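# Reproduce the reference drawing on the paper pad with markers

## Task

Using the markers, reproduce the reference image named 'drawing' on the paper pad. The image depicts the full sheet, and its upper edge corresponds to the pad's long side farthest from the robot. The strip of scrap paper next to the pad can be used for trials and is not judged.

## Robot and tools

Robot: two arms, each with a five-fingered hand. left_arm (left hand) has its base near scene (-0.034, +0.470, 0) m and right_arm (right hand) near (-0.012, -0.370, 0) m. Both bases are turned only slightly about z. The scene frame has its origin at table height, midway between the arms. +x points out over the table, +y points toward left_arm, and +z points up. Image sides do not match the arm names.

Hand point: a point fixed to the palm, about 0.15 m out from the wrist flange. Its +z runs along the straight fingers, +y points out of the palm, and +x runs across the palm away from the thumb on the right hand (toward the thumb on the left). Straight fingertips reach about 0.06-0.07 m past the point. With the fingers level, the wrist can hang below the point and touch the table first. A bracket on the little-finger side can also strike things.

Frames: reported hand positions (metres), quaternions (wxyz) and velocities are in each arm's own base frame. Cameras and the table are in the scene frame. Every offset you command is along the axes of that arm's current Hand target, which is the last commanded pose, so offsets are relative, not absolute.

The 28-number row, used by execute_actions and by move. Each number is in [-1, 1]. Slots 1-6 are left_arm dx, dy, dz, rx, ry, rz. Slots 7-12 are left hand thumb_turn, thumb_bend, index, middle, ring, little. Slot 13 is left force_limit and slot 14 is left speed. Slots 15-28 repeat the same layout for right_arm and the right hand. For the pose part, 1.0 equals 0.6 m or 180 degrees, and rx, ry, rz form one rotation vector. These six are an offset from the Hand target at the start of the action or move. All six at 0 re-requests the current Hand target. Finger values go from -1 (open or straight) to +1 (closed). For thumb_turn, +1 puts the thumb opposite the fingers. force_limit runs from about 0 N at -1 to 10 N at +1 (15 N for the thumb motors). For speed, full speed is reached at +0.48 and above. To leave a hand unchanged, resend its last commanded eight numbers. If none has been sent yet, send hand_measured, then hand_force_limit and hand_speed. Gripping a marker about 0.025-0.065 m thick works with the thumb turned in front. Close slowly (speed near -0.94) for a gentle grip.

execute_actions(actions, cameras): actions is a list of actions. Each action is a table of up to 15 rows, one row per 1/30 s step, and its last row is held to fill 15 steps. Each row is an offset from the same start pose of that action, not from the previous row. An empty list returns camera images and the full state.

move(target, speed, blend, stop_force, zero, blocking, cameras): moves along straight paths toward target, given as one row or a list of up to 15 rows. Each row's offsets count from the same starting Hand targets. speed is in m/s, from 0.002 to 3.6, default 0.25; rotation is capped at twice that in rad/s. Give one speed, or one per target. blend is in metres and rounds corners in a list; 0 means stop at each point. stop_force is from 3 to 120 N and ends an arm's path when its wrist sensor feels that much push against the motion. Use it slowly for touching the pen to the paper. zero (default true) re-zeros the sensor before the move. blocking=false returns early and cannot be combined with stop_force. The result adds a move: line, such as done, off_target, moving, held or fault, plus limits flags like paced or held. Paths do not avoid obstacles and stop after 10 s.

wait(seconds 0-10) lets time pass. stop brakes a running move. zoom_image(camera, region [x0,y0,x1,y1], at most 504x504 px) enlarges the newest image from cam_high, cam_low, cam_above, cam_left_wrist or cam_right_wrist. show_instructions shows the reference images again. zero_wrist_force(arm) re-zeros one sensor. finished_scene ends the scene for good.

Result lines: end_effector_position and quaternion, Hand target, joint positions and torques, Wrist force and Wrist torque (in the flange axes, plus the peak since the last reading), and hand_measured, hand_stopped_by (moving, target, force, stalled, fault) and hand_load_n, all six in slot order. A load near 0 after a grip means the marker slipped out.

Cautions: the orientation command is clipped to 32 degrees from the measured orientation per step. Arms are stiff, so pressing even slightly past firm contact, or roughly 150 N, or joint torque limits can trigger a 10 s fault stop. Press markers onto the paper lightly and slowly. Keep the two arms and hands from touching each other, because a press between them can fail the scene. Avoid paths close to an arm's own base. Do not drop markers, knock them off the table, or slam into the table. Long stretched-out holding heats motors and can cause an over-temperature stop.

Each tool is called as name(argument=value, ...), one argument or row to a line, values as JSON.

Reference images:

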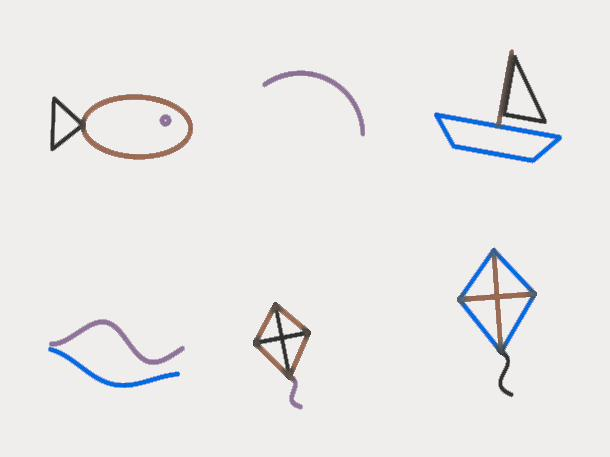

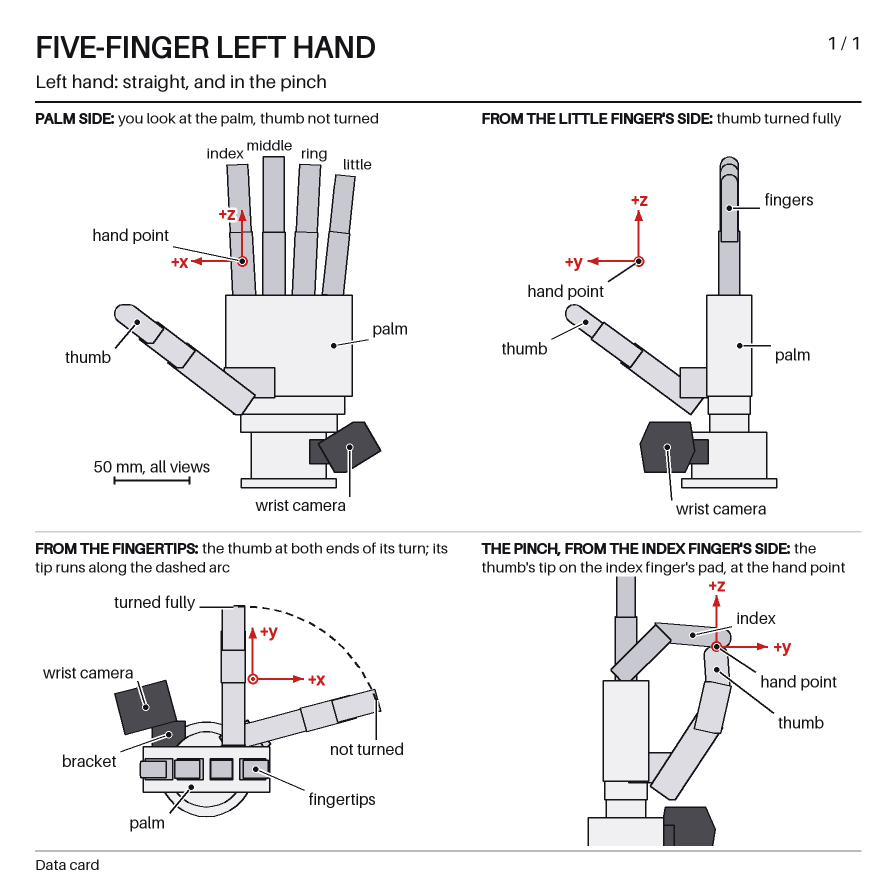

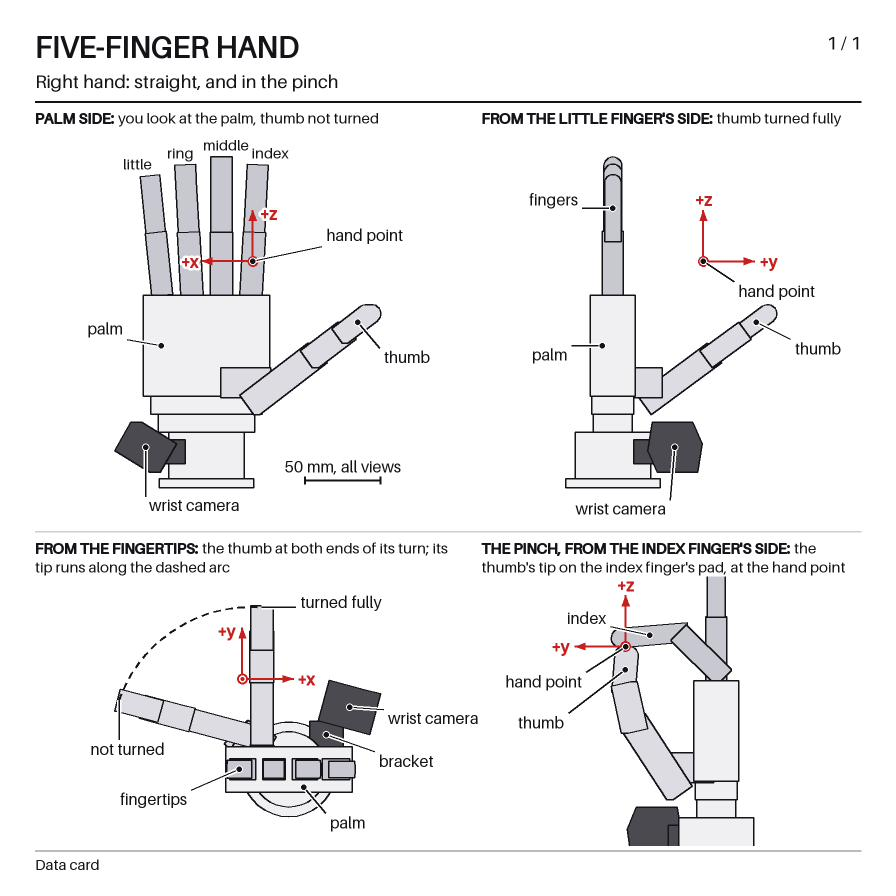

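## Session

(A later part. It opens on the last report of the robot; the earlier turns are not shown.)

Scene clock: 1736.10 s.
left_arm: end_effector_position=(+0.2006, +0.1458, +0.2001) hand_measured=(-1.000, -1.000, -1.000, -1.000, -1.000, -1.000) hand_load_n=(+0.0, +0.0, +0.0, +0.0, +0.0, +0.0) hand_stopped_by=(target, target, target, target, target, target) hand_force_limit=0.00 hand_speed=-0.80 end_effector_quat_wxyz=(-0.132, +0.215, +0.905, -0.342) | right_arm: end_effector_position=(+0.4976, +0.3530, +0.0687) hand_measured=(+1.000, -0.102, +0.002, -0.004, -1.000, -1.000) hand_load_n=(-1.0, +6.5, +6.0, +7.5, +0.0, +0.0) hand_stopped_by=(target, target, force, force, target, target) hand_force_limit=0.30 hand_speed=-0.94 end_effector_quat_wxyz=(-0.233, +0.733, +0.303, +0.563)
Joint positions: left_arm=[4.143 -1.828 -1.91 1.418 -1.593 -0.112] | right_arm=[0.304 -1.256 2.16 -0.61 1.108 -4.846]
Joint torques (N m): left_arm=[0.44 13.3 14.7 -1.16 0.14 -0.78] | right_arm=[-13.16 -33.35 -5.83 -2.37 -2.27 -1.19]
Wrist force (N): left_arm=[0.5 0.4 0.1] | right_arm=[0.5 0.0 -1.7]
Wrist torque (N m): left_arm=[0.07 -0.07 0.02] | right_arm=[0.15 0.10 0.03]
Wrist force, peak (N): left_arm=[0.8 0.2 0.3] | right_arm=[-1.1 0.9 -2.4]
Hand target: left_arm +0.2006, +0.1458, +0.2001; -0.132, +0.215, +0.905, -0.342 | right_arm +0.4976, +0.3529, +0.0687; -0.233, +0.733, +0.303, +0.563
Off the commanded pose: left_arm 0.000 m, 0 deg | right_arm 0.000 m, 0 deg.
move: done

move(
  target=[
    [0,0,0,0,0,0,-1,-1,-1,-1,-1,-1,0,-0.8,0.012879,0,-0.003451,0,0,0,1,-0.1,0.35,0.35,-1,-1,0.3,-0.94],
    [0,0,0,0,0,0,-1,-1,-1,-1,-1,-1,0,-0.8,0.067659,0.202237,0.184698,0,0,0,1,-0.1,0.35,0.35,-1,-1,0.3,-0.94],
    [0,0,0,0,0,0,-1,-1,-1,-1,-1,-1,0,-0.8,0.05156,0.202237,0.189012,0,0,0,1,-0.1,0.35,0.35,-1,-1,0.3,-0.94],
    [0,0,0,0,0,0,-1,-1,-1,-1,-1,-1,0,-0.8,0.03678,0.181675,0.134688,0,0,0,1,-0.1,0.35,0.35,-1,-1,0.3,-0.94],
    [0,0,0,0,0,0,-1,-1,-1,-1,-1,-1,0,-0.8,0.044405,0.16254,0.162695,0,0,0,1,-0.1,0.35,0.35,-1,-1,0.3,-0.94],
    [0,0,0,0,0,0,-1,-1,-1,-1,-1,-1,0,-0.8,0.05156,0.202237,0.189012,0,0,0,1,-0.1,0.35,0.35,-1,-1,0.3,-0.94],
  ],
  speed=[0.05,0.15,0.04,0.03,0.03,0.03],
  blend=[0.003,0,0,0,0,0],
)

Scene clock: 1751.10 s.
left_arm: end_effector_position=(+0.2006, +0.1458, +0.2001) hand_measured=(-1.000, -1.000, -1.000, -1.000, -1.000, -1.000) hand_load_n=(-0.5, +0.0, +0.0, +0.0, +0.0, +0.0) hand_stopped_by=(target, target, target, target, target, target) hand_force_limit=0.00 hand_speed=-0.80 end_effector_quat_wxyz=(-0.132, +0.215, +0.905, -0.342) | right_arm: end_effector_position=(+0.6664, +0.3500, +0.0692) hand_measured=(+1.000, -0.102, +0.002, -0.004, -1.000, -1.000) hand_load_n=(-1.5, +7.0, +5.5, +7.5, +0.0, +0.0) hand_stopped_by=(target, target, force, force, target, target) hand_force_limit=0.30 hand_speed=-0.94 end_effector_quat_wxyz=(-0.233, +0.733, +0.303, +0.563)
Joint positions: left_arm=[4.143 -1.828 -1.91 1.418 -1.593 -0.112] | right_arm=[0.197 -0.995 1.721 -0.415 1.006 -4.882]
Joint torques (N m): left_arm=[0.91 13.23 13.73 -1.14 -0.02 -0.7] | right_arm=[-13.06 -30.83 -20.23 1.17 -2.35 -1.33]
Wrist force (N): left_arm=[0.4 0.1 0.1] | right_arm=[0.0 0.0 -2.3]
Wrist torque (N m): left_arm=[0.02 -0.06 0.03] | right_arm=[0.17 0.08 0.03]
Wrist force, peak (N): left_arm=[0.8 0.4 0.3] | right_arm=[-0.8 -0.5 -2.3]
Hand target: left_arm +0.2006, +0.1458, +0.2001; -0.132, +0.215, +0.905, -0.342 | right_arm +0.6665, +0.3500, +0.0692; -0.233, +0.733, +0.303, +0.563
Off the commanded pose: left_arm 0.000 m, 0 deg | right_arm 0.000 m, 0 deg.
move: done

move(
  target=[
    [0,0,0,0,0,0,-1,-1,-1,-1,-1,-1,0,-0.8,0.016099,0,-0.004314,0,0,0,1,-0.1,0.35,0.35,-1,-1,0.3,-0.94],
    [0,0,0,0,0,0,-1,-1,-1,-1,-1,-1,0,-0.8,0.081736,-0.292642,0.236654,0,0,0,1,-0.1,0.35,0.35,-1,-1,0.3,-0.94],
    [0,0,0,0,0,0,-1,-1,-1,-1,-1,-1,0,-0.8,0.065637,-0.292642,0.240968,0,0,0,1,-0.1,0.35,0.35,-1,-1,0.3,-0.94],
    [0,0,0,0,0,0,-1,-1,-1,-1,-1,-1,0,-0.8,0.056977,-0.291787,0.209158,0,0,0,1,-0.1,0.35,0.35,-1,-1,0.3,-0.94],
    [0,0,0,0,0,0,-1,-1,-1,-1,-1,-1,0,-0.8,0.05814,-0.324113,0.21344,0,0,0,1,-0.1,0.35,0.35,-1,-1,0.3,-0.94],
    [0,0,0,0,0,0,-1,-1,-1,-1,-1,-1,0,-0.8,0.065637,-0.292642,0.240968,0,0,0,1,-0.1,0.35,0.35,-1,-1,0.3,-0.94],
    [0,0,0,0,0,0,-1,-1,-1,-1,-1,-1,0,-0.8,0.113933,-0.292642,0.228027,0,0,0,1,-0.1,0.35,0.35,-1,-1,0.3,-0.94],
  ],
  speed=[0.05,0.2,0.04,0.03,0.03,0.03,0.1],
  blend=[0.004,0,0,0,0,0,0],
)

Scene clock: 1770.60 s.
left_arm: end_effector_position=(+0.2006, +0.1458, +0.2001) hand_measured=(-1.000, -1.000, -1.000, -1.000, -1.000, -1.000) hand_load_n=(+0.0, +0.0, +0.0, +0.0, +0.0, +0.0) hand_stopped_by=(target, target, target, target, target, target) hand_force_limit=0.00 hand_speed=-0.80 end_effector_quat_wxyz=(-0.132, +0.215, +0.905, -0.342) | right_arm: end_effector_position=(+0.6486, +0.5801, +0.0998) hand_measured=(+1.000, -0.102, +0.002, -0.004, -1.000, -1.000) hand_load_n=(-0.5, +6.5, +6.0, +7.5, +0.0, +0.0) hand_stopped_by=(target, target, force, force, target, target) hand_force_limit=0.30 hand_speed=-0.94 end_effector_quat_wxyz=(-0.233, +0.733, +0.303, +0.563)
Joint positions: left_arm=[4.143 -1.828 -1.91 1.418 -1.593 -0.112] | right_arm=[0.593 -0.797 1.263 -0.2 1.386 -4.762]
Joint torques (N m): left_arm=[0.64 14.31 14.46 -1.09 -0.1 -0.81] | right_arm=[-13.78 -57.04 -23.86 0.58 -2.12 -1.28]
Wrist force (N): left_arm=[0.5 0.3 0.3] | right_arm=[-0.6 0.2 -2.1]
Wrist torque (N m): left_arm=[0.03 -0.08 0.04] | right_arm=[0.17 0.11 0.04]
Wrist force, peak (N): left_arm=[0.8 0.3 0.3] | right_arm=[-0.4 1.0 -2.7]
Hand target: left_arm +0.2006, +0.1458, +0.2001; -0.132, +0.215, +0.905, -0.342 | right_arm +0.6486, +0.5801, +0.0999; -0.233, +0.733, +0.303, +0.563
Off the commanded pose: left_arm 0.000 m, 0 deg | right_arm 0.000 m, 0 deg.
move: done

move(
  target=[0,0,0,0,0,0,-1,-1,-1,-1,-1,-1,0,-0.8,-0.004022,-0.069768,0.241923,-0.0315,0.0850,0.5605,1,-0.1,0.35,0.35,-1,-1,0.3,-0.94],
  speed=0.3,
  cameras=["cam_above","cam_right_wrist"],
)

zoom_image(
  camera="cam_above",
  region=[0, 0, 170, 140],
)

Scene clock: 1787.93 s.
left_arm: end_effector_position=(+0.2006, +0.1458, +0.2001) hand_measured=(-1.000, -1.000, -1.000, -1.000, -1.000, -1.000) hand_load_n=(-0.5, +0.0, +0.0, +0.0, +0.0, +0.0) hand_stopped_by=(target, target, target, target, target, target) hand_force_limit=0.00 hand_speed=-0.80 end_effector_quat_wxyz=(-0.132, +0.215, +0.905, -0.342) | right_arm: end_effector_position=(+0.7178, +0.7083, +0.0601) hand_measured=(+1.000, -0.102, +0.002, -0.004, -1.000, -1.000) hand_load_n=(-0.5, +7.0, +6.0, +7.5, +0.0, +0.0) hand_stopped_by=(target, target, force, force, target, target) hand_force_limit=0.30 hand_speed=-0.94 end_effector_quat_wxyz=(-0.582, +0.638, -0.424, +0.273)
Joint positions: left_arm=[4.143 -1.828 -1.91 1.418 -1.593 -0.112] | right_arm=[0.626 -0.409 0.604 -0.02 1.65 -2.979]
Joint torques (N m): left_arm=[-0.71 13.28 13.34 -1.14 -0.15 -0.79] | right_arm=[13.41 -52.78 -26.93 0.59 1.66 1.75]
Wrist force (N): left_arm=[0.7 0.1 0.2] | right_arm=[-0.2 -0.1 -1.8]
Wrist torque (N m): left_arm=[0.01 -0.11 0.05] | right_arm=[0.13 0.01 -0.14]
Wrist force, peak (N): left_arm=[0.8 0.1 0.1] | right_arm=[-0.8 0.4 -2.3]
Hand target: left_arm +0.2006, +0.1458, +0.2001; -0.132, +0.215, +0.905, -0.342 | right_arm +0.7178, +0.7083, +0.0600; -0.582, +0.638, -0.424, +0.273
Off the commanded pose: left_arm 0.000 m, 0 deg | right_arm 0.000 m, 0 deg.
move: done
Images, in order (width x height): cam_above 672x504, cam_right_wrist 672x504.

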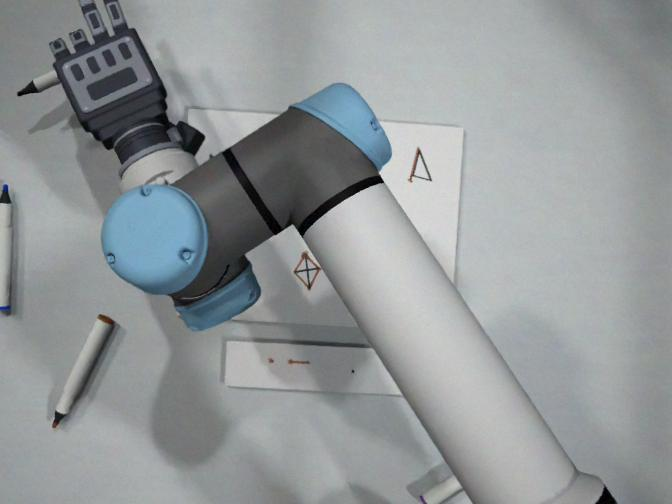

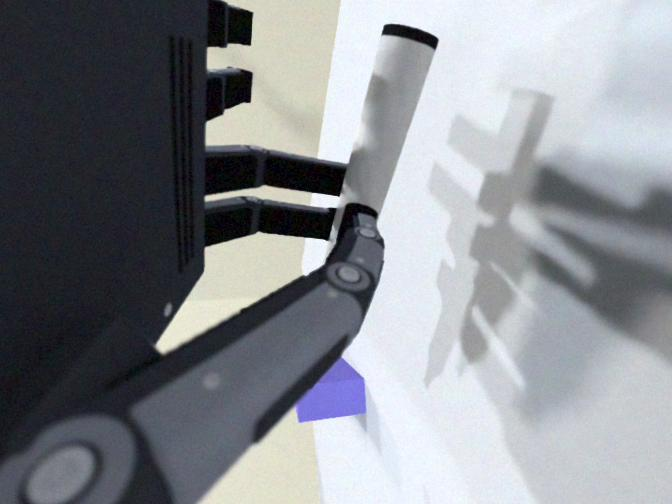

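Scaled by 2.965 from the camera's 672x504 image, which has a finer 960x720 frame.

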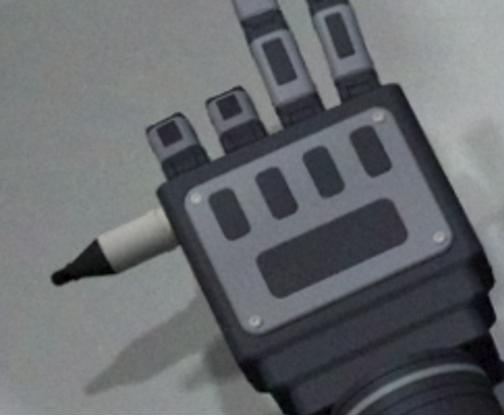

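move(
  target=[0,0,0,0,0,0,-1,-1,-1,-1,-1,-1,0,-0.8,0.00728,0.0487,0.00868,0,0,-0.0472,1,-0.1,0.35,0.35,-1,-1,0.3,-0.94],
  speed=0.15,
)

move(
  target=[0,0,0,0,0,0,-1,-1,-1,-1,-1,-1,0,-0.8,0,0.022158,0.003906,0,0,0,1,-0.1,0.35,0.35,-1,-1,0.3,-0.94],
  speed=0.008,
  stop_force=3,
  cameras=["cam_right_wrist"],
)

Scene clock: 1817.93 s.
left_arm: end_effector_position=(+0.2006, +0.1458, +0.2001) hand_measured=(-1.000, -1.000, -1.000, -1.000, -1.000, -1.000) hand_load_n=(+0.0, +0.0, +0.0, +0.0, +0.0, +0.0) hand_stopped_by=(target, target, target, target, target, target) hand_force_limit=0.00 hand_speed=-0.80 end_effector_quat_wxyz=(-0.132, +0.215, +0.905, -0.342) | right_arm: end_effector_position=(+0.7178, +0.7083, +0.0301) hand_measured=(+1.000, -0.102, +0.002, -0.004, -1.000, -1.000) hand_load_n=(-0.5, +7.0, +6.0, +7.0, +0.0, +0.0) hand_stopped_by=(target, target, force, force, target, target) hand_force_limit=0.30 hand_speed=-0.94 end_effector_quat_wxyz=(-0.560, +0.667, -0.376, +0.315)
Joint positions: left_arm=[4.143 -1.828 -1.91 1.418 -1.593 -0.112] | right_arm=[0.637 -0.375 0.599 -0.049 1.661 -3.125]
Joint torques (N m): left_arm=[0.46 13.96 13.95 -1.08 -0.18 -0.76] | right_arm=[12.46 -53.13 -26.37 -3.12 1.77 -1.24]
Wrist force (N): left_arm=[0.6 0.2 0.1] | right_arm=[-0.1 0.2 -1.8]
Wrist torque (N m): left_arm=[0.02 -0.08 0.04] | right_arm=[0.18 -0.01 -0.05]
Wrist force, peak (N): left_arm=[0.8 0.2 0.2] | right_arm=[0.1 0.6 -2.1]
Hand target: left_arm +0.2006, +0.1458, +0.2001; -0.132, +0.215, +0.905, -0.342 | right_arm +0.7178, +0.7084, +0.0300; -0.560, +0.667, -0.376, +0.315
Off the commanded pose: left_arm 0.000 m, 0 deg | right_arm 0.000 m, 0 deg.
move: done

Scene clock: 1820.63 s.
left_arm: end_effector_position=(+0.2006, +0.1458, +0.2001) hand_measured=(-1.000, -1.000, -1.000, -1.000, -1.000, -1.000) hand_load_n=(+0.0, +0.0, +0.0, +0.0, +0.0, +0.0) hand_stopped_by=(target, target, target, target, target, target) hand_force_limit=0.00 hand_speed=-0.80 end_effector_quat_wxyz=(-0.132, +0.215, +0.905, -0.342) | right_arm: end_effector_position=(+0.7178, +0.7084, +0.0187) hand_measured=(+1.000, -0.102, +0.002, -0.004, -1.000, -1.000) hand_load_n=(-1.0, +4.5, +6.5, +8.0, +0.0, +0.0) hand_stopped_by=(target, target, force, force, target, target) hand_force_limit=0.30 hand_speed=-0.94 end_effector_quat_wxyz=(-0.560, +0.667, -0.376, +0.315)
Joint positions: left_arm=[4.143 -1.828 -1.91 1.418 -1.593 -0.112] | right_arm=[0.637 -0.364 0.606 -0.067 1.661 -3.125]
Joint torques (N m): left_arm=[0.19 13.53 13.38 -1.21 -0.19 -0.8] | right_arm=[12.38 -66.09 -24.77 0.68 1.3 -1.28]
Wrist force (N): left_arm=[0.6 0.1 0.1] | right_arm=[0.0 -3.6 -2.5]
Wrist torque (N m): left_arm=[0.02 -0.10 0.05] | right_arm=[0.10 0.00 -0.11]
Wrist force, peak (N): left_arm=[0.6 0.2 0.4] | right_arm=[0.2 -6.9 -2.8]
Hand target: left_arm +0.2006, +0.1458, +0.2001; -0.132, +0.215, +0.905, -0.342 | right_arm +0.7178, +0.7084, +0.0187; -0.560, +0.667, -0.376, +0.315 (not the last commanded pose)
Off the commanded pose: left_arm 0.000 m, 0 deg | right_arm 0.002 m, 0 deg.
move: contact (right_arm)
Images, in order (width x height): cam_right_wrist 672x504.

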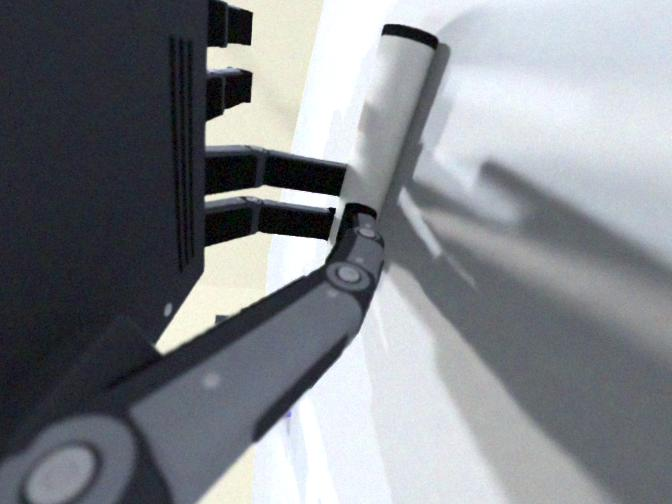

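move(
  target=[0,0,0,0,0,0,-1,-1,-1,-1,-1,-1,0,-0.8,0,0,0,0,0,0,1,-0.1,-0.35,-0.35,-1,-1,0.3,-0.8],
  speed=0.05,
  cameras=["cam_right_wrist","cam_high","cam_low"],
)

zoom_image(
  camera="cam_high",
  region=[280, 110, 530, 300],
)

Scene clock: 1964.13 s.
left_arm: end_effector_position=(+0.2006, +0.1458, +0.2001) hand_measured=(-1.000, -1.000, -1.000, -1.000, -1.000, -1.000) hand_load_n=(+0.0, -0.5, +0.0, +0.0, +0.0, +0.0) hand_stopped_by=(target, target, target, target, target, target) hand_force_limit=0.00 hand_speed=-0.80 end_effector_quat_wxyz=(-0.132, +0.215, +0.905, -0.342) | right_arm: end_effector_position=(+0.7178, +0.7084, +0.0187) hand_measured=(+1.000, -0.100, -0.350, -0.350, -1.000, -1.000) hand_load_n=(+0.0, +0.5, -0.5, +0.0, +0.0, +0.0) hand_stopped_by=(target, target, target, target, target, target) hand_force_limit=0.30 hand_speed=-0.80 end_effector_quat_wxyz=(-0.560, +0.667, -0.376, +0.315)
Joint positions: left_arm=[4.143 -1.828 -1.91 1.418 -1.593 -0.112] | right_arm=[0.637 -0.364 0.606 -0.067 1.661 -3.125]
Joint torques (N m): left_arm=[-0.2 14.06 12.96 -1.17 -0.25 -0.69] | right_arm=[11.72 -65.25 -24.62 -1.94 0.76 -1.16]
Wrist force (N): left_arm=[0.5 0.3 0.3] | right_arm=[0.2 -0.1 -2.0]
Wrist torque (N m): left_arm=[0.03 -0.07 0.03] | right_arm=[0.17 -0.04 -0.05]
Wrist force, peak (N): left_arm=[0.6 0.4 0.3] | right_arm=[0.2 -4.0 -2.6]
Hand target: left_arm +0.2006, +0.1458, +0.2001; -0.132, +0.215, +0.905, -0.342 | right_arm +0.7178, +0.7084, +0.0187; -0.560, +0.667, -0.376, +0.315
Off the commanded pose: left_arm 0.000 m, 0 deg | right_arm 0.000 m, 0 deg.
move: done
Images, in order (width x height): cam_high 672x504, cam_low 672x504, cam_right_wrist 672x504.

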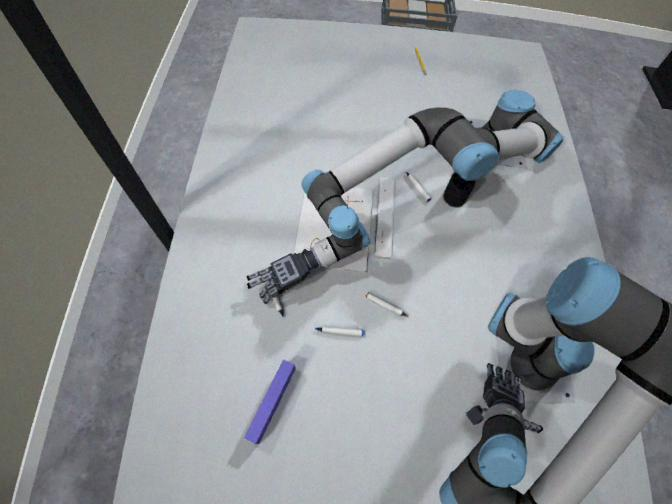

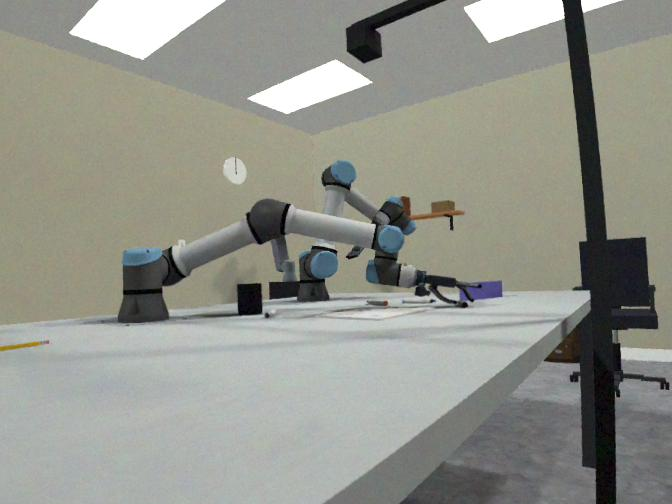

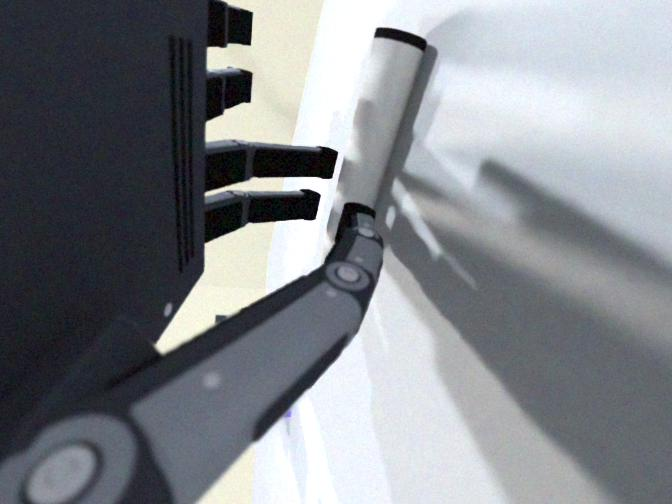

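Scaled by 2.016 from the camera's 672x504 image, which has a finer 960x720 frame.

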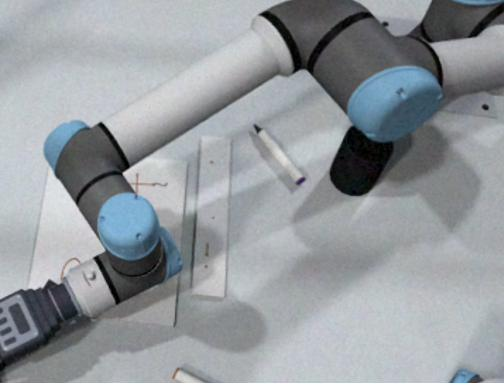

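move(
  target=[
    [0,0,0,0,0,0,-1,-1,-1,-1,-1,-1,0,-0.8,0,0,-0.0083,0,0,0,1,-0.1,-0.35,-0.35,-1,-1,0.3,-0.8],
    [0,0,0,0,0,0,-1,-1,-1,-1,-1,-1,0,-0.8,0,-0.0985,-0.0257,0,0,0,1,-0.1,-0.35,-0.35,-1,-1,0.3,-0.8],
    [0,0,0,0,0,0,-1,-1,-1,-1,-1,-1,0,-0.8,0.1112,-0.1740,-0.1778,0.0553,-0.0759,-0.0066,1,-0.1,-0.35,-0.35,-1,-1,0.3,-0.8],
  ],
  speed=[0.03,0.12,0.25],
  blend=[0.002,0.02,0],
  cameras=["cam_above"],
)

Scene clock: 2030.60 s.
left_arm: end_effector_position=(+0.2006, +0.1458, +0.2001) hand_measured=(-1.000, -1.000, -1.000, -1.000, -1.000, -1.000) hand_load_n=(+0.0, +0.0, +0.0, +0.0, +0.0, +0.0) hand_stopped_by=(target, target, target, target, target, target) hand_force_limit=0.00 hand_speed=-0.80 end_effector_quat_wxyz=(-0.132, +0.215, +0.905, -0.342) | right_arm: end_effector_position=(+0.6781, +0.6062, +0.1400) hand_measured=(+1.000, -0.100, -0.350, -0.350, -1.000, -1.000) hand_load_n=(+0.0, +0.0, +0.0, +0.0, +0.0, +0.0) hand_stopped_by=(target, target, target, target, target, target) hand_force_limit=0.30 hand_speed=-0.80 end_effector_quat_wxyz=(+0.653, -0.653, +0.271, -0.271)
Joint positions: left_arm=[4.143 -1.828 -1.91 1.418 -1.593 -0.112] | right_arm=[0.46 -0.803 1.247 -0.444 1.247 -3.141]
Joint torques (N m): left_arm=[-0.52 13.36 14.28 -1.08 -0.23 -0.8] | right_arm=[-13.23 -58.39 -12.24 -3.34 -2.08 1.46]
Wrist force (N): left_arm=[0.5 0.2 0.1] | right_arm=[0.1 0.1 -2.0]
Wrist torque (N m): left_arm=[0.03 -0.09 0.04] | right_arm=[0.18 -0.07 -0.12]
Wrist force, peak (N): left_arm=[0.9 0.1 0.1] | right_arm=[0.1 -0.1 -2.8]
Hand target: left_arm +0.2006, +0.1458, +0.2001; -0.132, +0.215, +0.905, -0.342 | right_arm +0.6781, +0.6062, +0.1400; +0.653, -0.653, +0.271, -0.271
Off the commanded pose: left_arm 0.000 m, 0 deg | right_arm 0.000 m, 0 deg.
move: done
Images, in order (width x height): cam_above 672x504.

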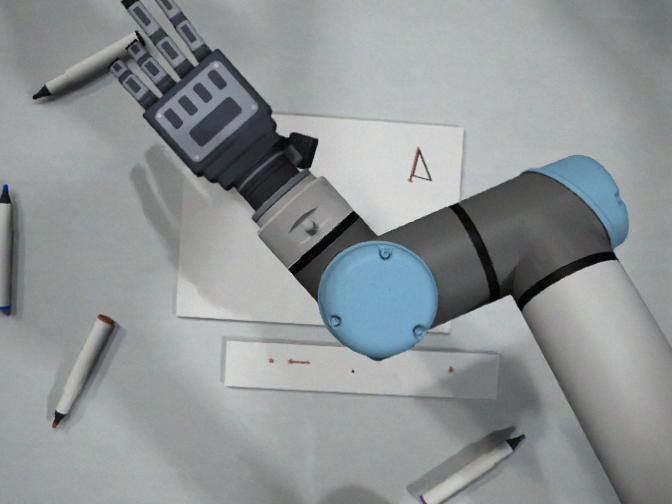

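move(
  target=[
    [0,0,0,0,0,0,-1,-1,-1,-1,-1,-1,0,-0.8,-0.085584,0,-0.019715,0,-0.066667,0,1,-0.1,-0.35,-0.35,-0.35,-0.35,0.3,-0.8],
    [0,0,0,0,0,0,-1,-1,-1,-1,-1,-1,0,-0.8,-0.165202,0,-0.056794,0,-0.133333,0,1,-0.1,-0.35,-0.35,-0.35,-0.35,0.3,-0.8],
    [0,0,0,0,0,0,-1,-1,-1,-1,-1,-1,0,-0.8,-0.235368,0,-0.109616,0,-0.2,0,1,-0.1,-0.35,-0.35,-0.35,-0.35,0.3,-0.8],
    [0,0,0,0,0,0,-1,-1,-1,-1,-1,-1,0,-0.8,-0.293015,0,-0.175873,0,-0.266667,0,1,-0.1,-0.35,-0.35,-0.35,-0.35,0.3,-0.8],
    [0,0,0,0,0,0,-1,-1,-1,-1,-1,-1,0,-0.8,-0.335635,0,-0.252668,0,-0.333333,0,1,-0.1,-0.35,-0.35,-0.35,-0.35,0.3,-0.8],
  ],
  speed=0.2,
  blend=0.01,
)

Scene clock: 2059.73 s.
left_arm: end_effector_position=(+0.2006, +0.1458, +0.2001) hand_measured=(-1.000, -1.000, -1.000, -1.000, -1.000, -1.000) hand_load_n=(+0.0, +0.0, +0.0, +0.0, +0.0, +0.0) hand_stopped_by=(target, target, target, target, target, target) hand_force_limit=0.00 hand_speed=-0.80 end_effector_quat_wxyz=(-0.132, +0.215, +0.905, -0.342) | right_arm: end_effector_position=(+0.4286, +0.6417, +0.1400) hand_measured=(+1.000, -0.100, -0.350, -0.350, -0.350, -0.350) hand_load_n=(+0.0, +0.0, +0.0, +0.0, +0.0, +0.0) hand_stopped_by=(target, target, target, target, target, target) hand_force_limit=0.30 hand_speed=-0.80 end_effector_quat_wxyz=(+0.701, -0.701, -0.092, +0.092)
Joint positions: left_arm=[4.143 -1.828 -1.91 1.418 -1.593 -0.112] | right_arm=[0.46 -0.803 1.248 -0.447 0.2 -3.139]
Joint torques (N m): left_arm=[-0.07 13.87 12.68 -1.25 -0.02 -0.84] | right_arm=[13.01 -40.73 -24.46 -2.21 -2.12 1.62]
Wrist force (N): left_arm=[0.8 0.1 0.2] | right_arm=[0.0 0.0 -2.2]
Wrist torque (N m): left_arm=[0.01 -0.13 0.06] | right_arm=[0.18 -0.04 -0.14]
Wrist force, peak (N): left_arm=[0.8 0.1 0.2] | right_arm=[-0.1 0.2 -2.4]
Hand target: left_arm +0.2006, +0.1458, +0.2001; -0.132, +0.215, +0.905, -0.342 | right_arm +0.4285, +0.6417, +0.1400; +0.701, -0.701, -0.092, +0.092
Off the commanded pose: left_arm 0.000 m, 0 deg | right_arm 0.000 m, 0 deg.
move: done

move(
  target=[
    [0,0,0,0,0,0,-1,-1,-1,-1,-1,-1,0,-0.8,-0.078631,0,-0.017391,0,-0.061111,0,1,-0.1,-0.35,-0.35,-0.35,-0.35,0.3,-0.8],
    [0,0,0,0,0,0,-1,-1,-1,-1,-1,-1,0,-0.8,-0.152498,0,-0.049471,0,-0.122222,0,1,-0.1,-0.35,-0.35,-0.35,-0.35,0.3,-0.8],
    [0,0,0,0,0,0,-1,-1,-1,-1,-1,-1,0,-0.8,-0.218887,0,-0.095052,0,-0.183333,0,1,-0.1,-0.35,-0.35,-0.35,-0.35,0.3,-0.8],
  ],
  speed=0.12,
  blend=0.01,
)

Scene clock: 2079.30 s.
left_arm: end_effector_position=(+0.2006, +0.1458, +0.2001) hand_measured=(-1.000, -1.000, -1.000, -1.000, -1.000, -1.000) hand_load_n=(+0.0, +0.0, +0.0, +0.0, +0.0, +0.0) hand_stopped_by=(target, target, target, target, target, target) hand_force_limit=0.00 hand_speed=-0.80 end_effector_quat_wxyz=(-0.132, +0.215, +0.905, -0.342) | right_arm: end_effector_position=(+0.3164, +0.5528, +0.1400) hand_measured=(+1.000, -0.100, -0.350, -0.350, -0.350, -0.350) hand_load_n=(+0.5, +0.0, +0.0, +0.0, +0.0, +0.0) hand_stopped_by=(target, target, target, target, target, target) hand_force_limit=0.30 hand_speed=-0.80 end_effector_quat_wxyz=(+0.646, -0.646, -0.287, +0.287)
Joint positions: left_arm=[4.143 -1.828 -1.91 1.418 -1.593 -0.112] | right_arm=[0.46 -0.802 1.246 -0.442 -0.376 -3.143]
Joint torques (N m): left_arm=[0.16 13.8 13.02 -1.14 -0.23 -0.69] | right_arm=[12.16 -55.68 -10.28 -1.22 -1.98 -1.23]
Wrist force (N): left_arm=[0.6 0.0 0.2] | right_arm=[-0.1 -0.1 -2.2]
Wrist torque (N m): left_arm=[-0.01 -0.09 0.05] | right_arm=[0.17 -0.03 -0.06]
Wrist force, peak (N): left_arm=[0.9 0.4 0.1] | right_arm=[-0.1 0.0 -2.4]
Hand target: left_arm +0.2006, +0.1458, +0.2001; -0.132, +0.215, +0.905, -0.342 | right_arm +0.3163, +0.5528, +0.1400; +0.646, -0.646, -0.287, +0.287
Off the commanded pose: left_arm 0.000 m, 0 deg | right_arm 0.000 m, 0 deg.
move: done

move(
  target=[
    [0,0,0,0,0,0,-1,-1,-1,-1,-1,-1,0,-0.8,-0.078631,0,-0.017391,0,-0.061111,0,1,-0.1,-0.35,-0.35,-0.35,-0.35,0.3,-0.8],
    [0,0,0,0,0,0,-1,-1,-1,-1,-1,-1,0,-0.8,-0.152498,0,-0.049471,0,-0.122222,0,1,-0.1,-0.35,-0.35,-0.35,-0.35,0.3,-0.8],
    [0,0,0,0,0,0,-1,-1,-1,-1,-1,-1,0,-0.8,-0.218887,0,-0.095052,0,-0.183333,0,1,-0.1,-0.35,-0.35,-0.35,-0.35,0.3,-0.8],
    [0,0,0,0,0,0,-1,-1,-1,-1,-1,-1,0,-0.8,-0.275359,0,-0.152463,0,-0.244444,0,1,-0.1,-0.35,-0.35,-0.35,-0.35,0.3,-0.8],
    [0,0,0,0,0,0,-1,-1,-1,-1,-1,-1,0,-0.8,-0.319839,0,-0.219594,0,-0.305556,0,1,-0.1,-0.35,-0.35,-0.35,-0.35,0.3,-0.8],
    [0,0,0,0,0,0,-1,-1,-1,-1,-1,-1,0,-0.8,-0.350694,0,-0.29398,0,-0.366667,0,1,-0.1,-0.35,-0.35,-0.35,-0.35,0.3,-0.8],
    [0,0,0,0,0,0,-1,-1,-1,-1,-1,-1,0,-0.8,-0.366784,0,-0.372889,0,-0.427778,0,1,-0.1,-0.35,-0.35,-0.35,-0.35,0.3,-0.8],
  ],
  speed=0.2,
  blend=0.01,
  cameras=["cam_above","cam_right_wrist","cam_high","cam_low"],
)

Scene clock: 2093.20 s.
left_arm: end_effector_position=(+0.2006, +0.1458, +0.2001) hand_measured=(-1.000, -1.000, -1.000, -1.000, -1.000, -1.000) hand_load_n=(+0.0, +0.0, +0.0, +0.0, +0.0, +0.0) hand_stopped_by=(target, target, target, target, target, target) hand_force_limit=0.00 hand_speed=-0.80 end_effector_quat_wxyz=(-0.132, +0.215, +0.905, -0.342) | right_arm: end_effector_position=(+0.3349, +0.2396, +0.1398) hand_measured=(+1.000, -0.100, -0.350, -0.350, -0.350, -0.350) hand_load_n=(+0.0, +0.0, +0.0, +0.0, +0.0, +0.0) hand_stopped_by=(target, target, target, target, target, target) hand_force_limit=0.30 hand_speed=-0.80 end_effector_quat_wxyz=(-0.327, +0.327, +0.627, -0.627)
Joint positions: left_arm=[4.143 -1.828 -1.91 1.418 -1.593 -0.112] | right_arm=[0.461 -0.803 1.247 -0.444 -1.72 -3.142]
Joint torques (N m): left_arm=[-0.61 13.93 12.42 -1.3 -0.32 -0.95] | right_arm=[-12.77 -53.91 -8.84 -0.05 -2.06 -1.16]
Wrist force (N): left_arm=[0.5 0.3 0.1] | right_arm=[-0.2 -0.1 -2.0]
Wrist torque (N m): left_arm=[0.05 -0.08 0.03] | right_arm=[0.15 -0.02 -0.14]
Wrist force, peak (N): left_arm=[0.8 0.2 0.3] | right_arm=[-0.2 0.0 -2.4]
Hand target: left_arm +0.2006, +0.1458, +0.2001; -0.132, +0.215, +0.905, -0.342 | right_arm +0.3349, +0.2395, +0.1398; -0.327, +0.327, +0.627, -0.627
Off the commanded pose: left_arm 0.000 m, 0 deg | right_arm 0.000 m, 0 deg.
move: done
Images, in order (width x height): cam_high 672x504, cam_low 672x504, cam_above 672x504, cam_right_wrist 672x504.

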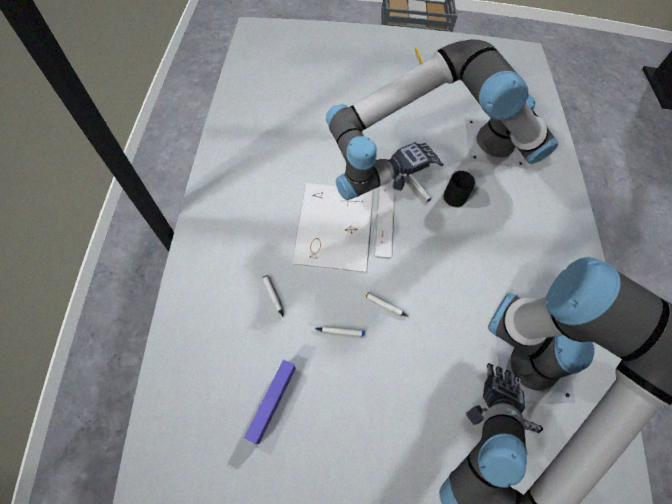

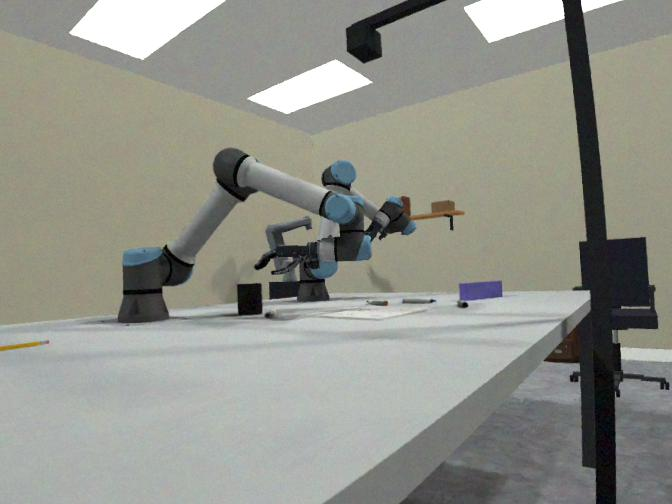

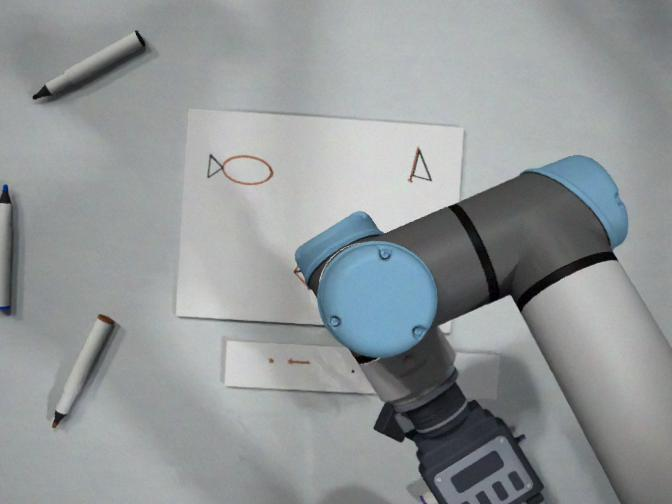

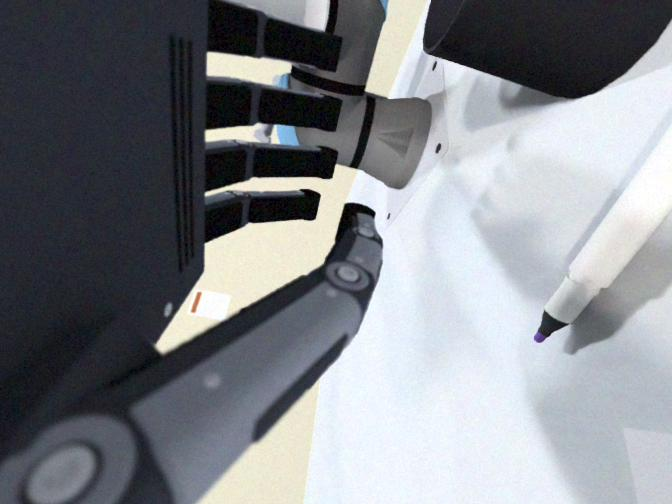

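move(
  target=[0,0,0,0,0,0,-1,-1,-1,-1,-1,-1,0,-0.8,0.02075,0.14967,-0.02267,-0.05556,0,0,1,-0.1,-0.35,-0.35,-0.35,-0.35,0.3,-0.8],
  speed=0.1,
  cameras=["cam_right_wrist","cam_above","cam_high"],
)

zoom_image(
  camera="cam_high",
  region=[350, 110, 510, 230],
)

Scene clock: 2123.90 s.
left_arm: end_effector_position=(+0.2006, +0.1458, +0.2001) hand_measured=(-1.000, -1.000, -1.000, -1.000, -1.000, -1.000) hand_load_n=(-0.5, +0.0, +0.0, +0.0, +0.0, +0.0) hand_stopped_by=(target, target, target, target, target, target) hand_force_limit=0.00 hand_speed=-0.80 end_effector_quat_wxyz=(-0.132, +0.215, +0.905, -0.342) | right_arm: end_effector_position=(+0.3389, +0.2575, +0.0501) hand_measured=(+1.000, -0.100, -0.350, -0.350, -0.350, -0.350) hand_load_n=(+0.0, +0.0, +0.0, +0.0, +0.0, +0.0) hand_stopped_by=(target, target, target, target, target, target) hand_force_limit=0.30 hand_speed=-0.80 end_effector_quat_wxyz=(-0.297, +0.354, +0.679, -0.570)
Joint positions: left_arm=[4.143 -1.828 -1.91 1.418 -1.593 -0.112] | right_arm=[0.479 -0.782 1.351 -0.744 -1.699 -3.165]
Joint torques (N m): left_arm=[-0.14 13.52 12.78 -1.14 -0.29 -0.88] | right_arm=[12.61 -39.11 -8.22 -0.37 1.81 -1.23]
Wrist force (N): left_arm=[0.8 0.2 0.1] | right_arm=[-0.1 0.0 -2.1]
Wrist torque (N m): left_arm=[0.02 -0.13 0.05] | right_arm=[0.17 -0.01 -0.05]
Wrist force, peak (N): left_arm=[0.8 0.3 0.2] | right_arm=[-0.1 -0.1 -2.4]
Hand target: left_arm +0.2006, +0.1458, +0.2001; -0.132, +0.215, +0.905, -0.342 | right_arm +0.3389, +0.2575, +0.0500; -0.297, +0.354, +0.679, -0.570
Off the commanded pose: left_arm 0.000 m, 0 deg | right_arm 0.000 m, 0 deg.
move: done
Images, in order (width x height): cam_high 672x504, cam_above 672x504, cam_right_wrist 672x504.

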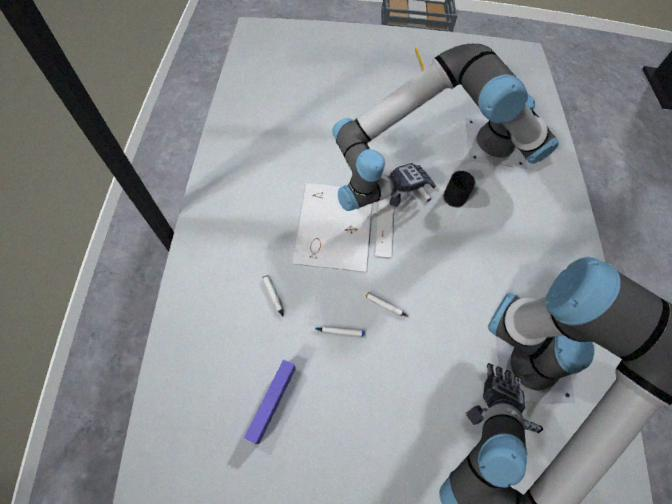

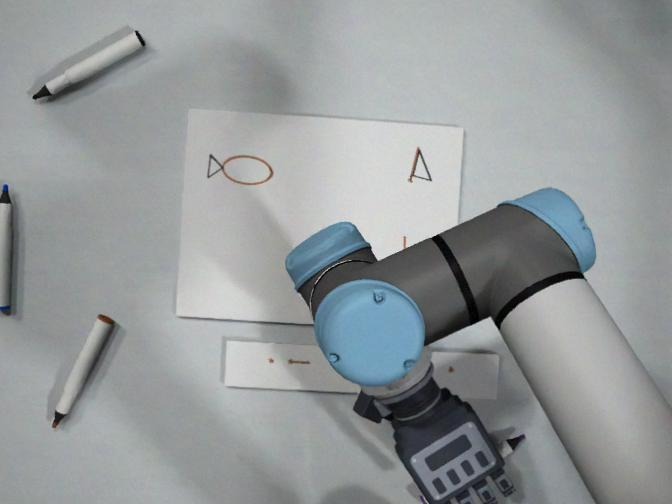

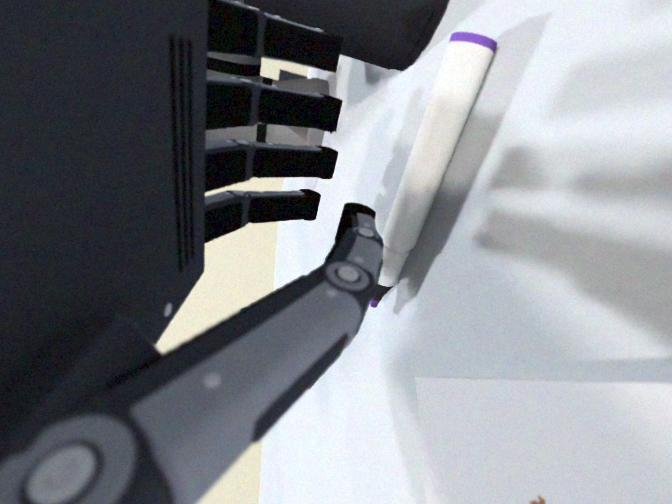

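Scaled by 3.150 from the camera's 672x504 image, which has a finer 960x720 frame.

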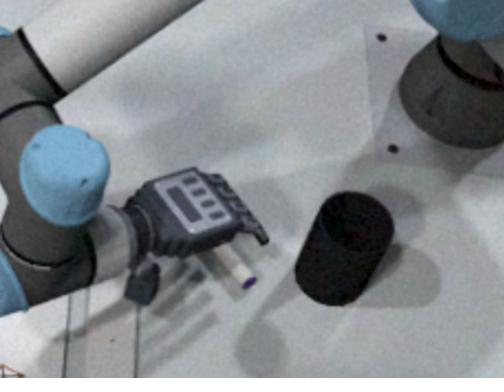

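move(
  target=[0,0,0,0,0,0,-1,-1,-1,-1,-1,-1,0,-0.8,0,0.042675,0.007523,0,0,0,1,-0.1,-0.35,-0.35,-0.35,-0.35,0.3,-0.8],
  speed=0.02,
  stop_force=4,
  cameras=["cam_right_wrist","cam_high"],
)

zoom_image(
  camera="cam_high",
  region=[350, 110, 510, 230],
)

Scene clock: 2137.07 s.
left_arm: end_effector_position=(+0.2006, +0.1458, +0.2001) hand_measured=(-1.000, -1.000, -1.000, -1.000, -1.000, -1.000) hand_load_n=(+0.0, +0.0, +0.0, +0.0, +0.0, +0.0) hand_stopped_by=(target, target, target, target, target, target) hand_force_limit=0.00 hand_speed=-0.80 end_effector_quat_wxyz=(-0.132, +0.215, +0.905, -0.342) | right_arm: end_effector_position=(+0.3389, +0.2576, +0.0240) hand_measured=(+1.000, -0.100, -0.350, -0.350, -0.350, -0.350) hand_load_n=(+0.0, +0.0, +0.0, +0.0, +0.0, +0.5) hand_stopped_by=(target, target, target, target, target, target) hand_force_limit=0.30 hand_speed=-0.80 end_effector_quat_wxyz=(-0.297, +0.354, +0.679, -0.570)
Joint positions: left_arm=[4.143 -1.828 -1.91 1.418 -1.593 -0.112] | right_arm=[0.479 -0.747 1.363 -0.792 -1.699 -3.165]
Joint torques (N m): left_arm=[-0.56 13.05 12.84 -1.15 -0.41 -0.89] | right_arm=[12.57 -38.72 -7.77 -0.6 1.81 -0.71]
Wrist force (N): left_arm=[0.5 -0.1 -0.1] | right_arm=[-0.1 0.0 -1.9]
Wrist torque (N m): left_arm=[0.00 -0.09 0.04] | right_arm=[0.16 -0.01 -0.06]
Wrist force, peak (N): left_arm=[0.8 0.1 0.3] | right_arm=[0.0 -0.1 -2.3]
Hand target: left_arm +0.2006, +0.1458, +0.2001; -0.132, +0.215, +0.905, -0.342 | right_arm +0.3389, +0.2576, +0.0240; -0.297, +0.354, +0.679, -0.570
Off the commanded pose: left_arm 0.000 m, 0 deg | right_arm 0.000 m, 0 deg.
move: done
Images, in order (width x height): cam_high 672x504, cam_right_wrist 672x504.

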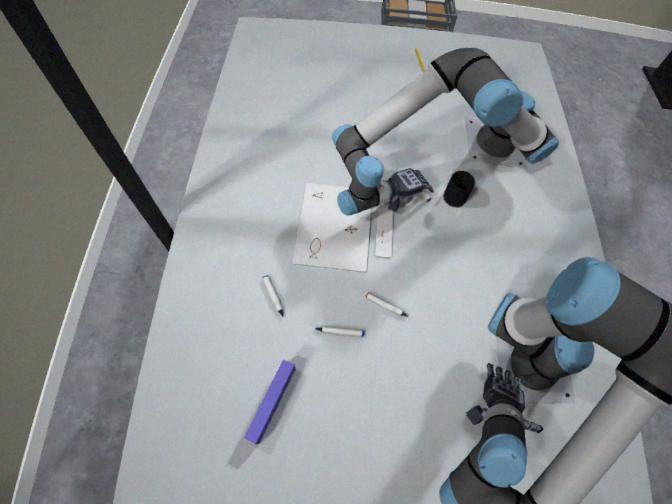

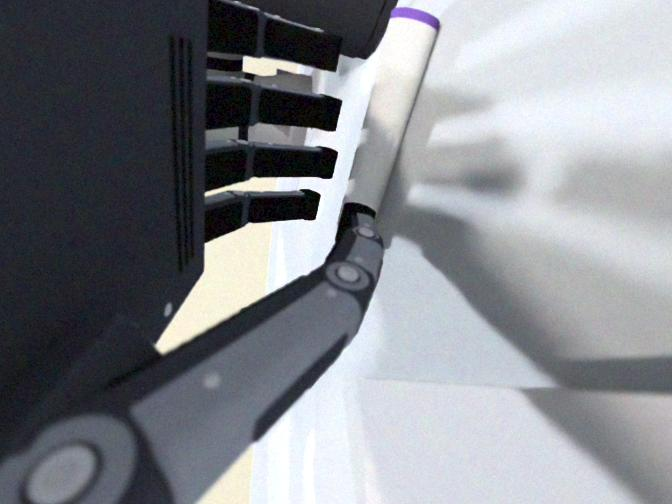

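Scaled by 3.150 from the camera's 672x504 image, which has a finer 960x720 frame.

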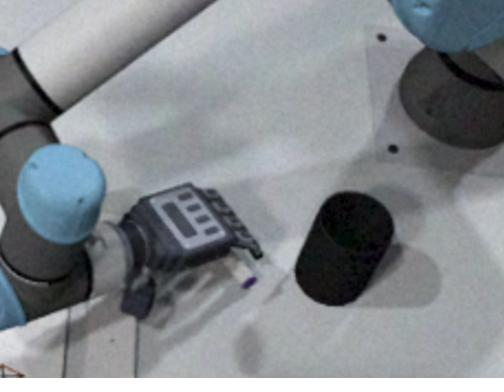

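move(
  target=[0,0,0,0,0,0,-1,-1,-1,-1,-1,-1,0,-0.8,0,0.01231,0.00217,0,0,0,1,-0.1,-0.35,-0.35,-0.35,-0.35,0.3,-0.8],
  speed=0.01,
  stop_force=4,
  cameras=["cam_right_wrist"],
)

Scene clock: 2144.20 s.
left_arm: end_effector_position=(+0.2006, +0.1458, +0.2001) hand_measured=(-1.000, -1.000, -1.000, -1.000, -1.000, -1.000) hand_load_n=(+0.0, +0.0, +0.0, +0.0, +0.0, +0.0) hand_stopped_by=(target, target, target, target, target, target) hand_force_limit=0.00 hand_speed=-0.80 end_effector_quat_wxyz=(-0.132, +0.215, +0.905, -0.342) | right_arm: end_effector_position=(+0.3389, +0.2576, +0.0165) hand_measured=(+1.000, -0.100, -0.350, -0.350, -0.350, -0.350) hand_load_n=(+0.0, +0.0, -0.5, +0.0, +0.0, +0.0) hand_stopped_by=(target, target, target, target, target, target) hand_force_limit=0.30 hand_speed=-0.80 end_effector_quat_wxyz=(-0.297, +0.354, +0.679, -0.570)
Joint positions: left_arm=[4.143 -1.828 -1.91 1.418 -1.593 -0.112] | right_arm=[0.479 -0.737 1.365 -0.805 -1.699 -3.165]
Joint torques (N m): left_arm=[-1.06 13.92 13.3 -1.1 -0.34 -0.69] | right_arm=[12.23 -39.58 -7.93 -0.5 1.85 0.6]
Wrist force (N): left_arm=[0.6 0.2 0.2] | right_arm=[0.0 -0.1 -2.1]
Wrist torque (N m): left_arm=[0.02 -0.09 0.04] | right_arm=[0.16 -0.02 -0.05]
Wrist force, peak (N): left_arm=[0.8 0.3 0.1] | right_arm=[-0.1 0.0 -2.3]
Hand target: left_arm +0.2006, +0.1458, +0.2001; -0.132, +0.215, +0.905, -0.342 | right_arm +0.3389, +0.2576, +0.0165; -0.297, +0.354, +0.679, -0.570
Off the commanded pose: left_arm 0.000 m, 0 deg | right_arm 0.000 m, 0 deg.
move: done
Images, in order (width x height): cam_right_wrist 672x504.

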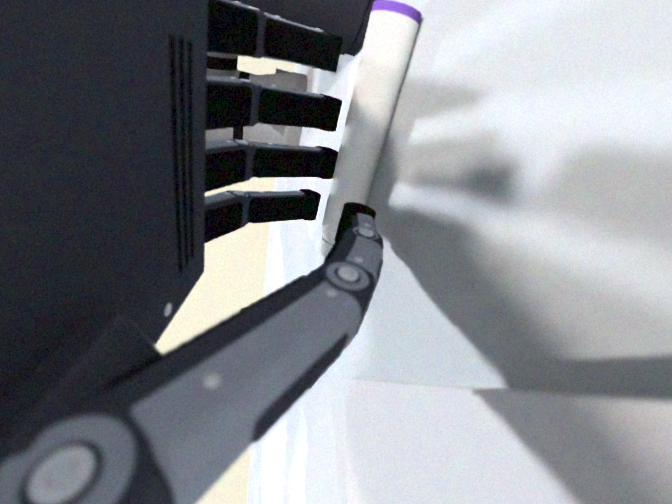

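move(
  target=[0,0,0,0,0,0,-1,-1,-1,-1,-1,-1,0,-0.8,0,0,0,0,0,0,1,-0.1,0.3,0.3,-0.35,-0.35,-0.4,-0.9],
  speed=0.05,
)

move(
  target=[0,0,0,0,0,0,-1,-1,-1,-1,-1,-1,0,-0.8,0,0,0,0,0,0,1,-0.1,0.35,0.35,-0.35,-0.35,0.3,-0.94],
  speed=0.05,
  cameras=["cam_right_wrist"],
)

Scene clock: 2151.17 s.
left_arm: end_effector_position=(+0.2006, +0.1458, +0.2001) hand_measured=(-1.000, -1.000, -1.000, -1.000, -1.000, -1.000) hand_load_n=(+0.0, +0.0, +0.0, +0.0, +0.0, +0.0) hand_stopped_by=(target, target, target, target, target, target) hand_force_limit=0.00 hand_speed=-0.80 end_effector_quat_wxyz=(-0.132, +0.215, +0.905, -0.342) | right_arm: end_effector_position=(+0.3389, +0.2576, +0.0165) hand_measured=(+1.000, -0.100, -0.006, -0.008, -0.350, -0.350) hand_load_n=(+0.0, +2.0, +3.5, +6.5, +0.0, +0.0) hand_stopped_by=(target, target, force, force, target, target) hand_force_limit=-0.40 hand_speed=-0.90 end_effector_quat_wxyz=(-0.297, +0.354, +0.679, -0.570)
Joint positions: left_arm=[4.143 -1.828 -1.91 1.418 -1.593 -0.112] | right_arm=[0.479 -0.737 1.365 -0.805 -1.699 -3.165]
Joint torques (N m): left_arm=[-0.55 13.03 13.01 -1.15 -0.4 -0.79] | right_arm=[12.75 -39.24 -7.97 -0.01 1.7 0.96]
Wrist force (N): left_arm=[0.5 0.2 0.0] | right_arm=[-0.3 -4.7 -2.0]
Wrist torque (N m): left_arm=[0.03 -0.09 0.04] | right_arm=[0.08 -0.03 -0.13]
Wrist force, peak (N): left_arm=[0.9 0.0 0.2] | right_arm=[-0.4 -5.4 -1.6]
Hand target: left_arm +0.2006, +0.1458, +0.2001; -0.132, +0.215, +0.905, -0.342 | right_arm +0.3389, +0.2576, +0.0165; -0.297, +0.354, +0.679, -0.570
Off the commanded pose: left_arm 0.000 m, 0 deg | right_arm 0.000 m, 0 deg.
move: done

Scene clock: 2151.67 s.
left_arm: end_effector_position=(+0.2006, +0.1458, +0.2001) hand_measured=(-1.000, -1.000, -1.000, -1.000, -1.000, -1.000) hand_load_n=(+0.0, +0.0, +0.0, +0.0, +0.0, +0.0) hand_stopped_by=(target, target, target, target, target, target) hand_force_limit=0.00 hand_speed=-0.80 end_effector_quat_wxyz=(-0.132, +0.215, +0.905, -0.342) | right_arm: end_effector_position=(+0.3389, +0.2576, +0.0165) hand_measured=(+1.000, -0.100, +0.002, -0.008, -0.350, -0.350) hand_load_n=(-1.0, +2.5, +7.0, +5.5, +0.0, +0.0) hand_stopped_by=(target, target, force, force, target, target) hand_force_limit=0.30 hand_speed=-0.94 end_effector_quat_wxyz=(-0.297, +0.354, +0.679, -0.570)
Joint positions: left_arm=[4.143 -1.828 -1.91 1.418 -1.593 -0.112] | right_arm=[0.479 -0.737 1.365 -0.805 -1.699 -3.165]
Joint torques (N m): left_arm=[-0.34 12.71 13.05 -1.23 -0.51 -0.86] | right_arm=[12.09 -39.83 -8.71 0.1 1.67 0.91]
Wrist force (N): left_arm=[0.6 0.3 0.0] | right_arm=[-0.4 -6.1 -3.0]
Wrist torque (N m): left_arm=[0.04 -0.10 0.04] | right_arm=[0.04 0.02 -0.14]
Wrist force, peak (N): left_arm=[0.7 0.3 0.2] | right_arm=[-0.4 -6.3 -3.2]
Hand target: left_arm +0.2006, +0.1458, +0.2001; -0.132, +0.215, +0.905, -0.342 | right_arm +0.3389, +0.2576, +0.0165; -0.297, +0.354, +0.679, -0.570
Off the commanded pose: left_arm 0.000 m, 0 deg | right_arm 0.000 m, 0 deg.
move: done
Images, in order (width x height): cam_right_wrist 672x504.

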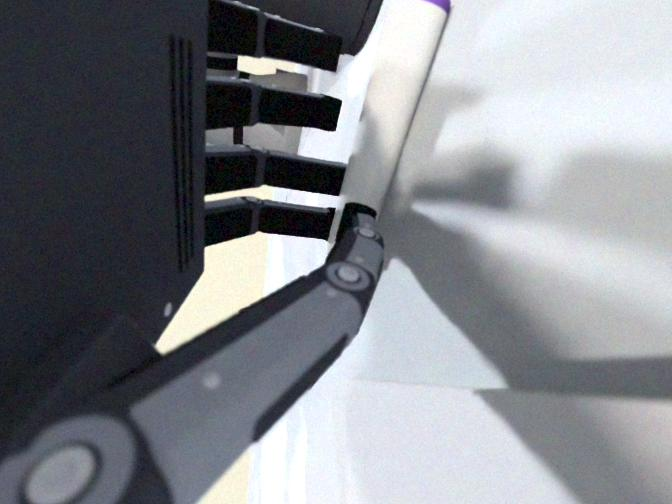

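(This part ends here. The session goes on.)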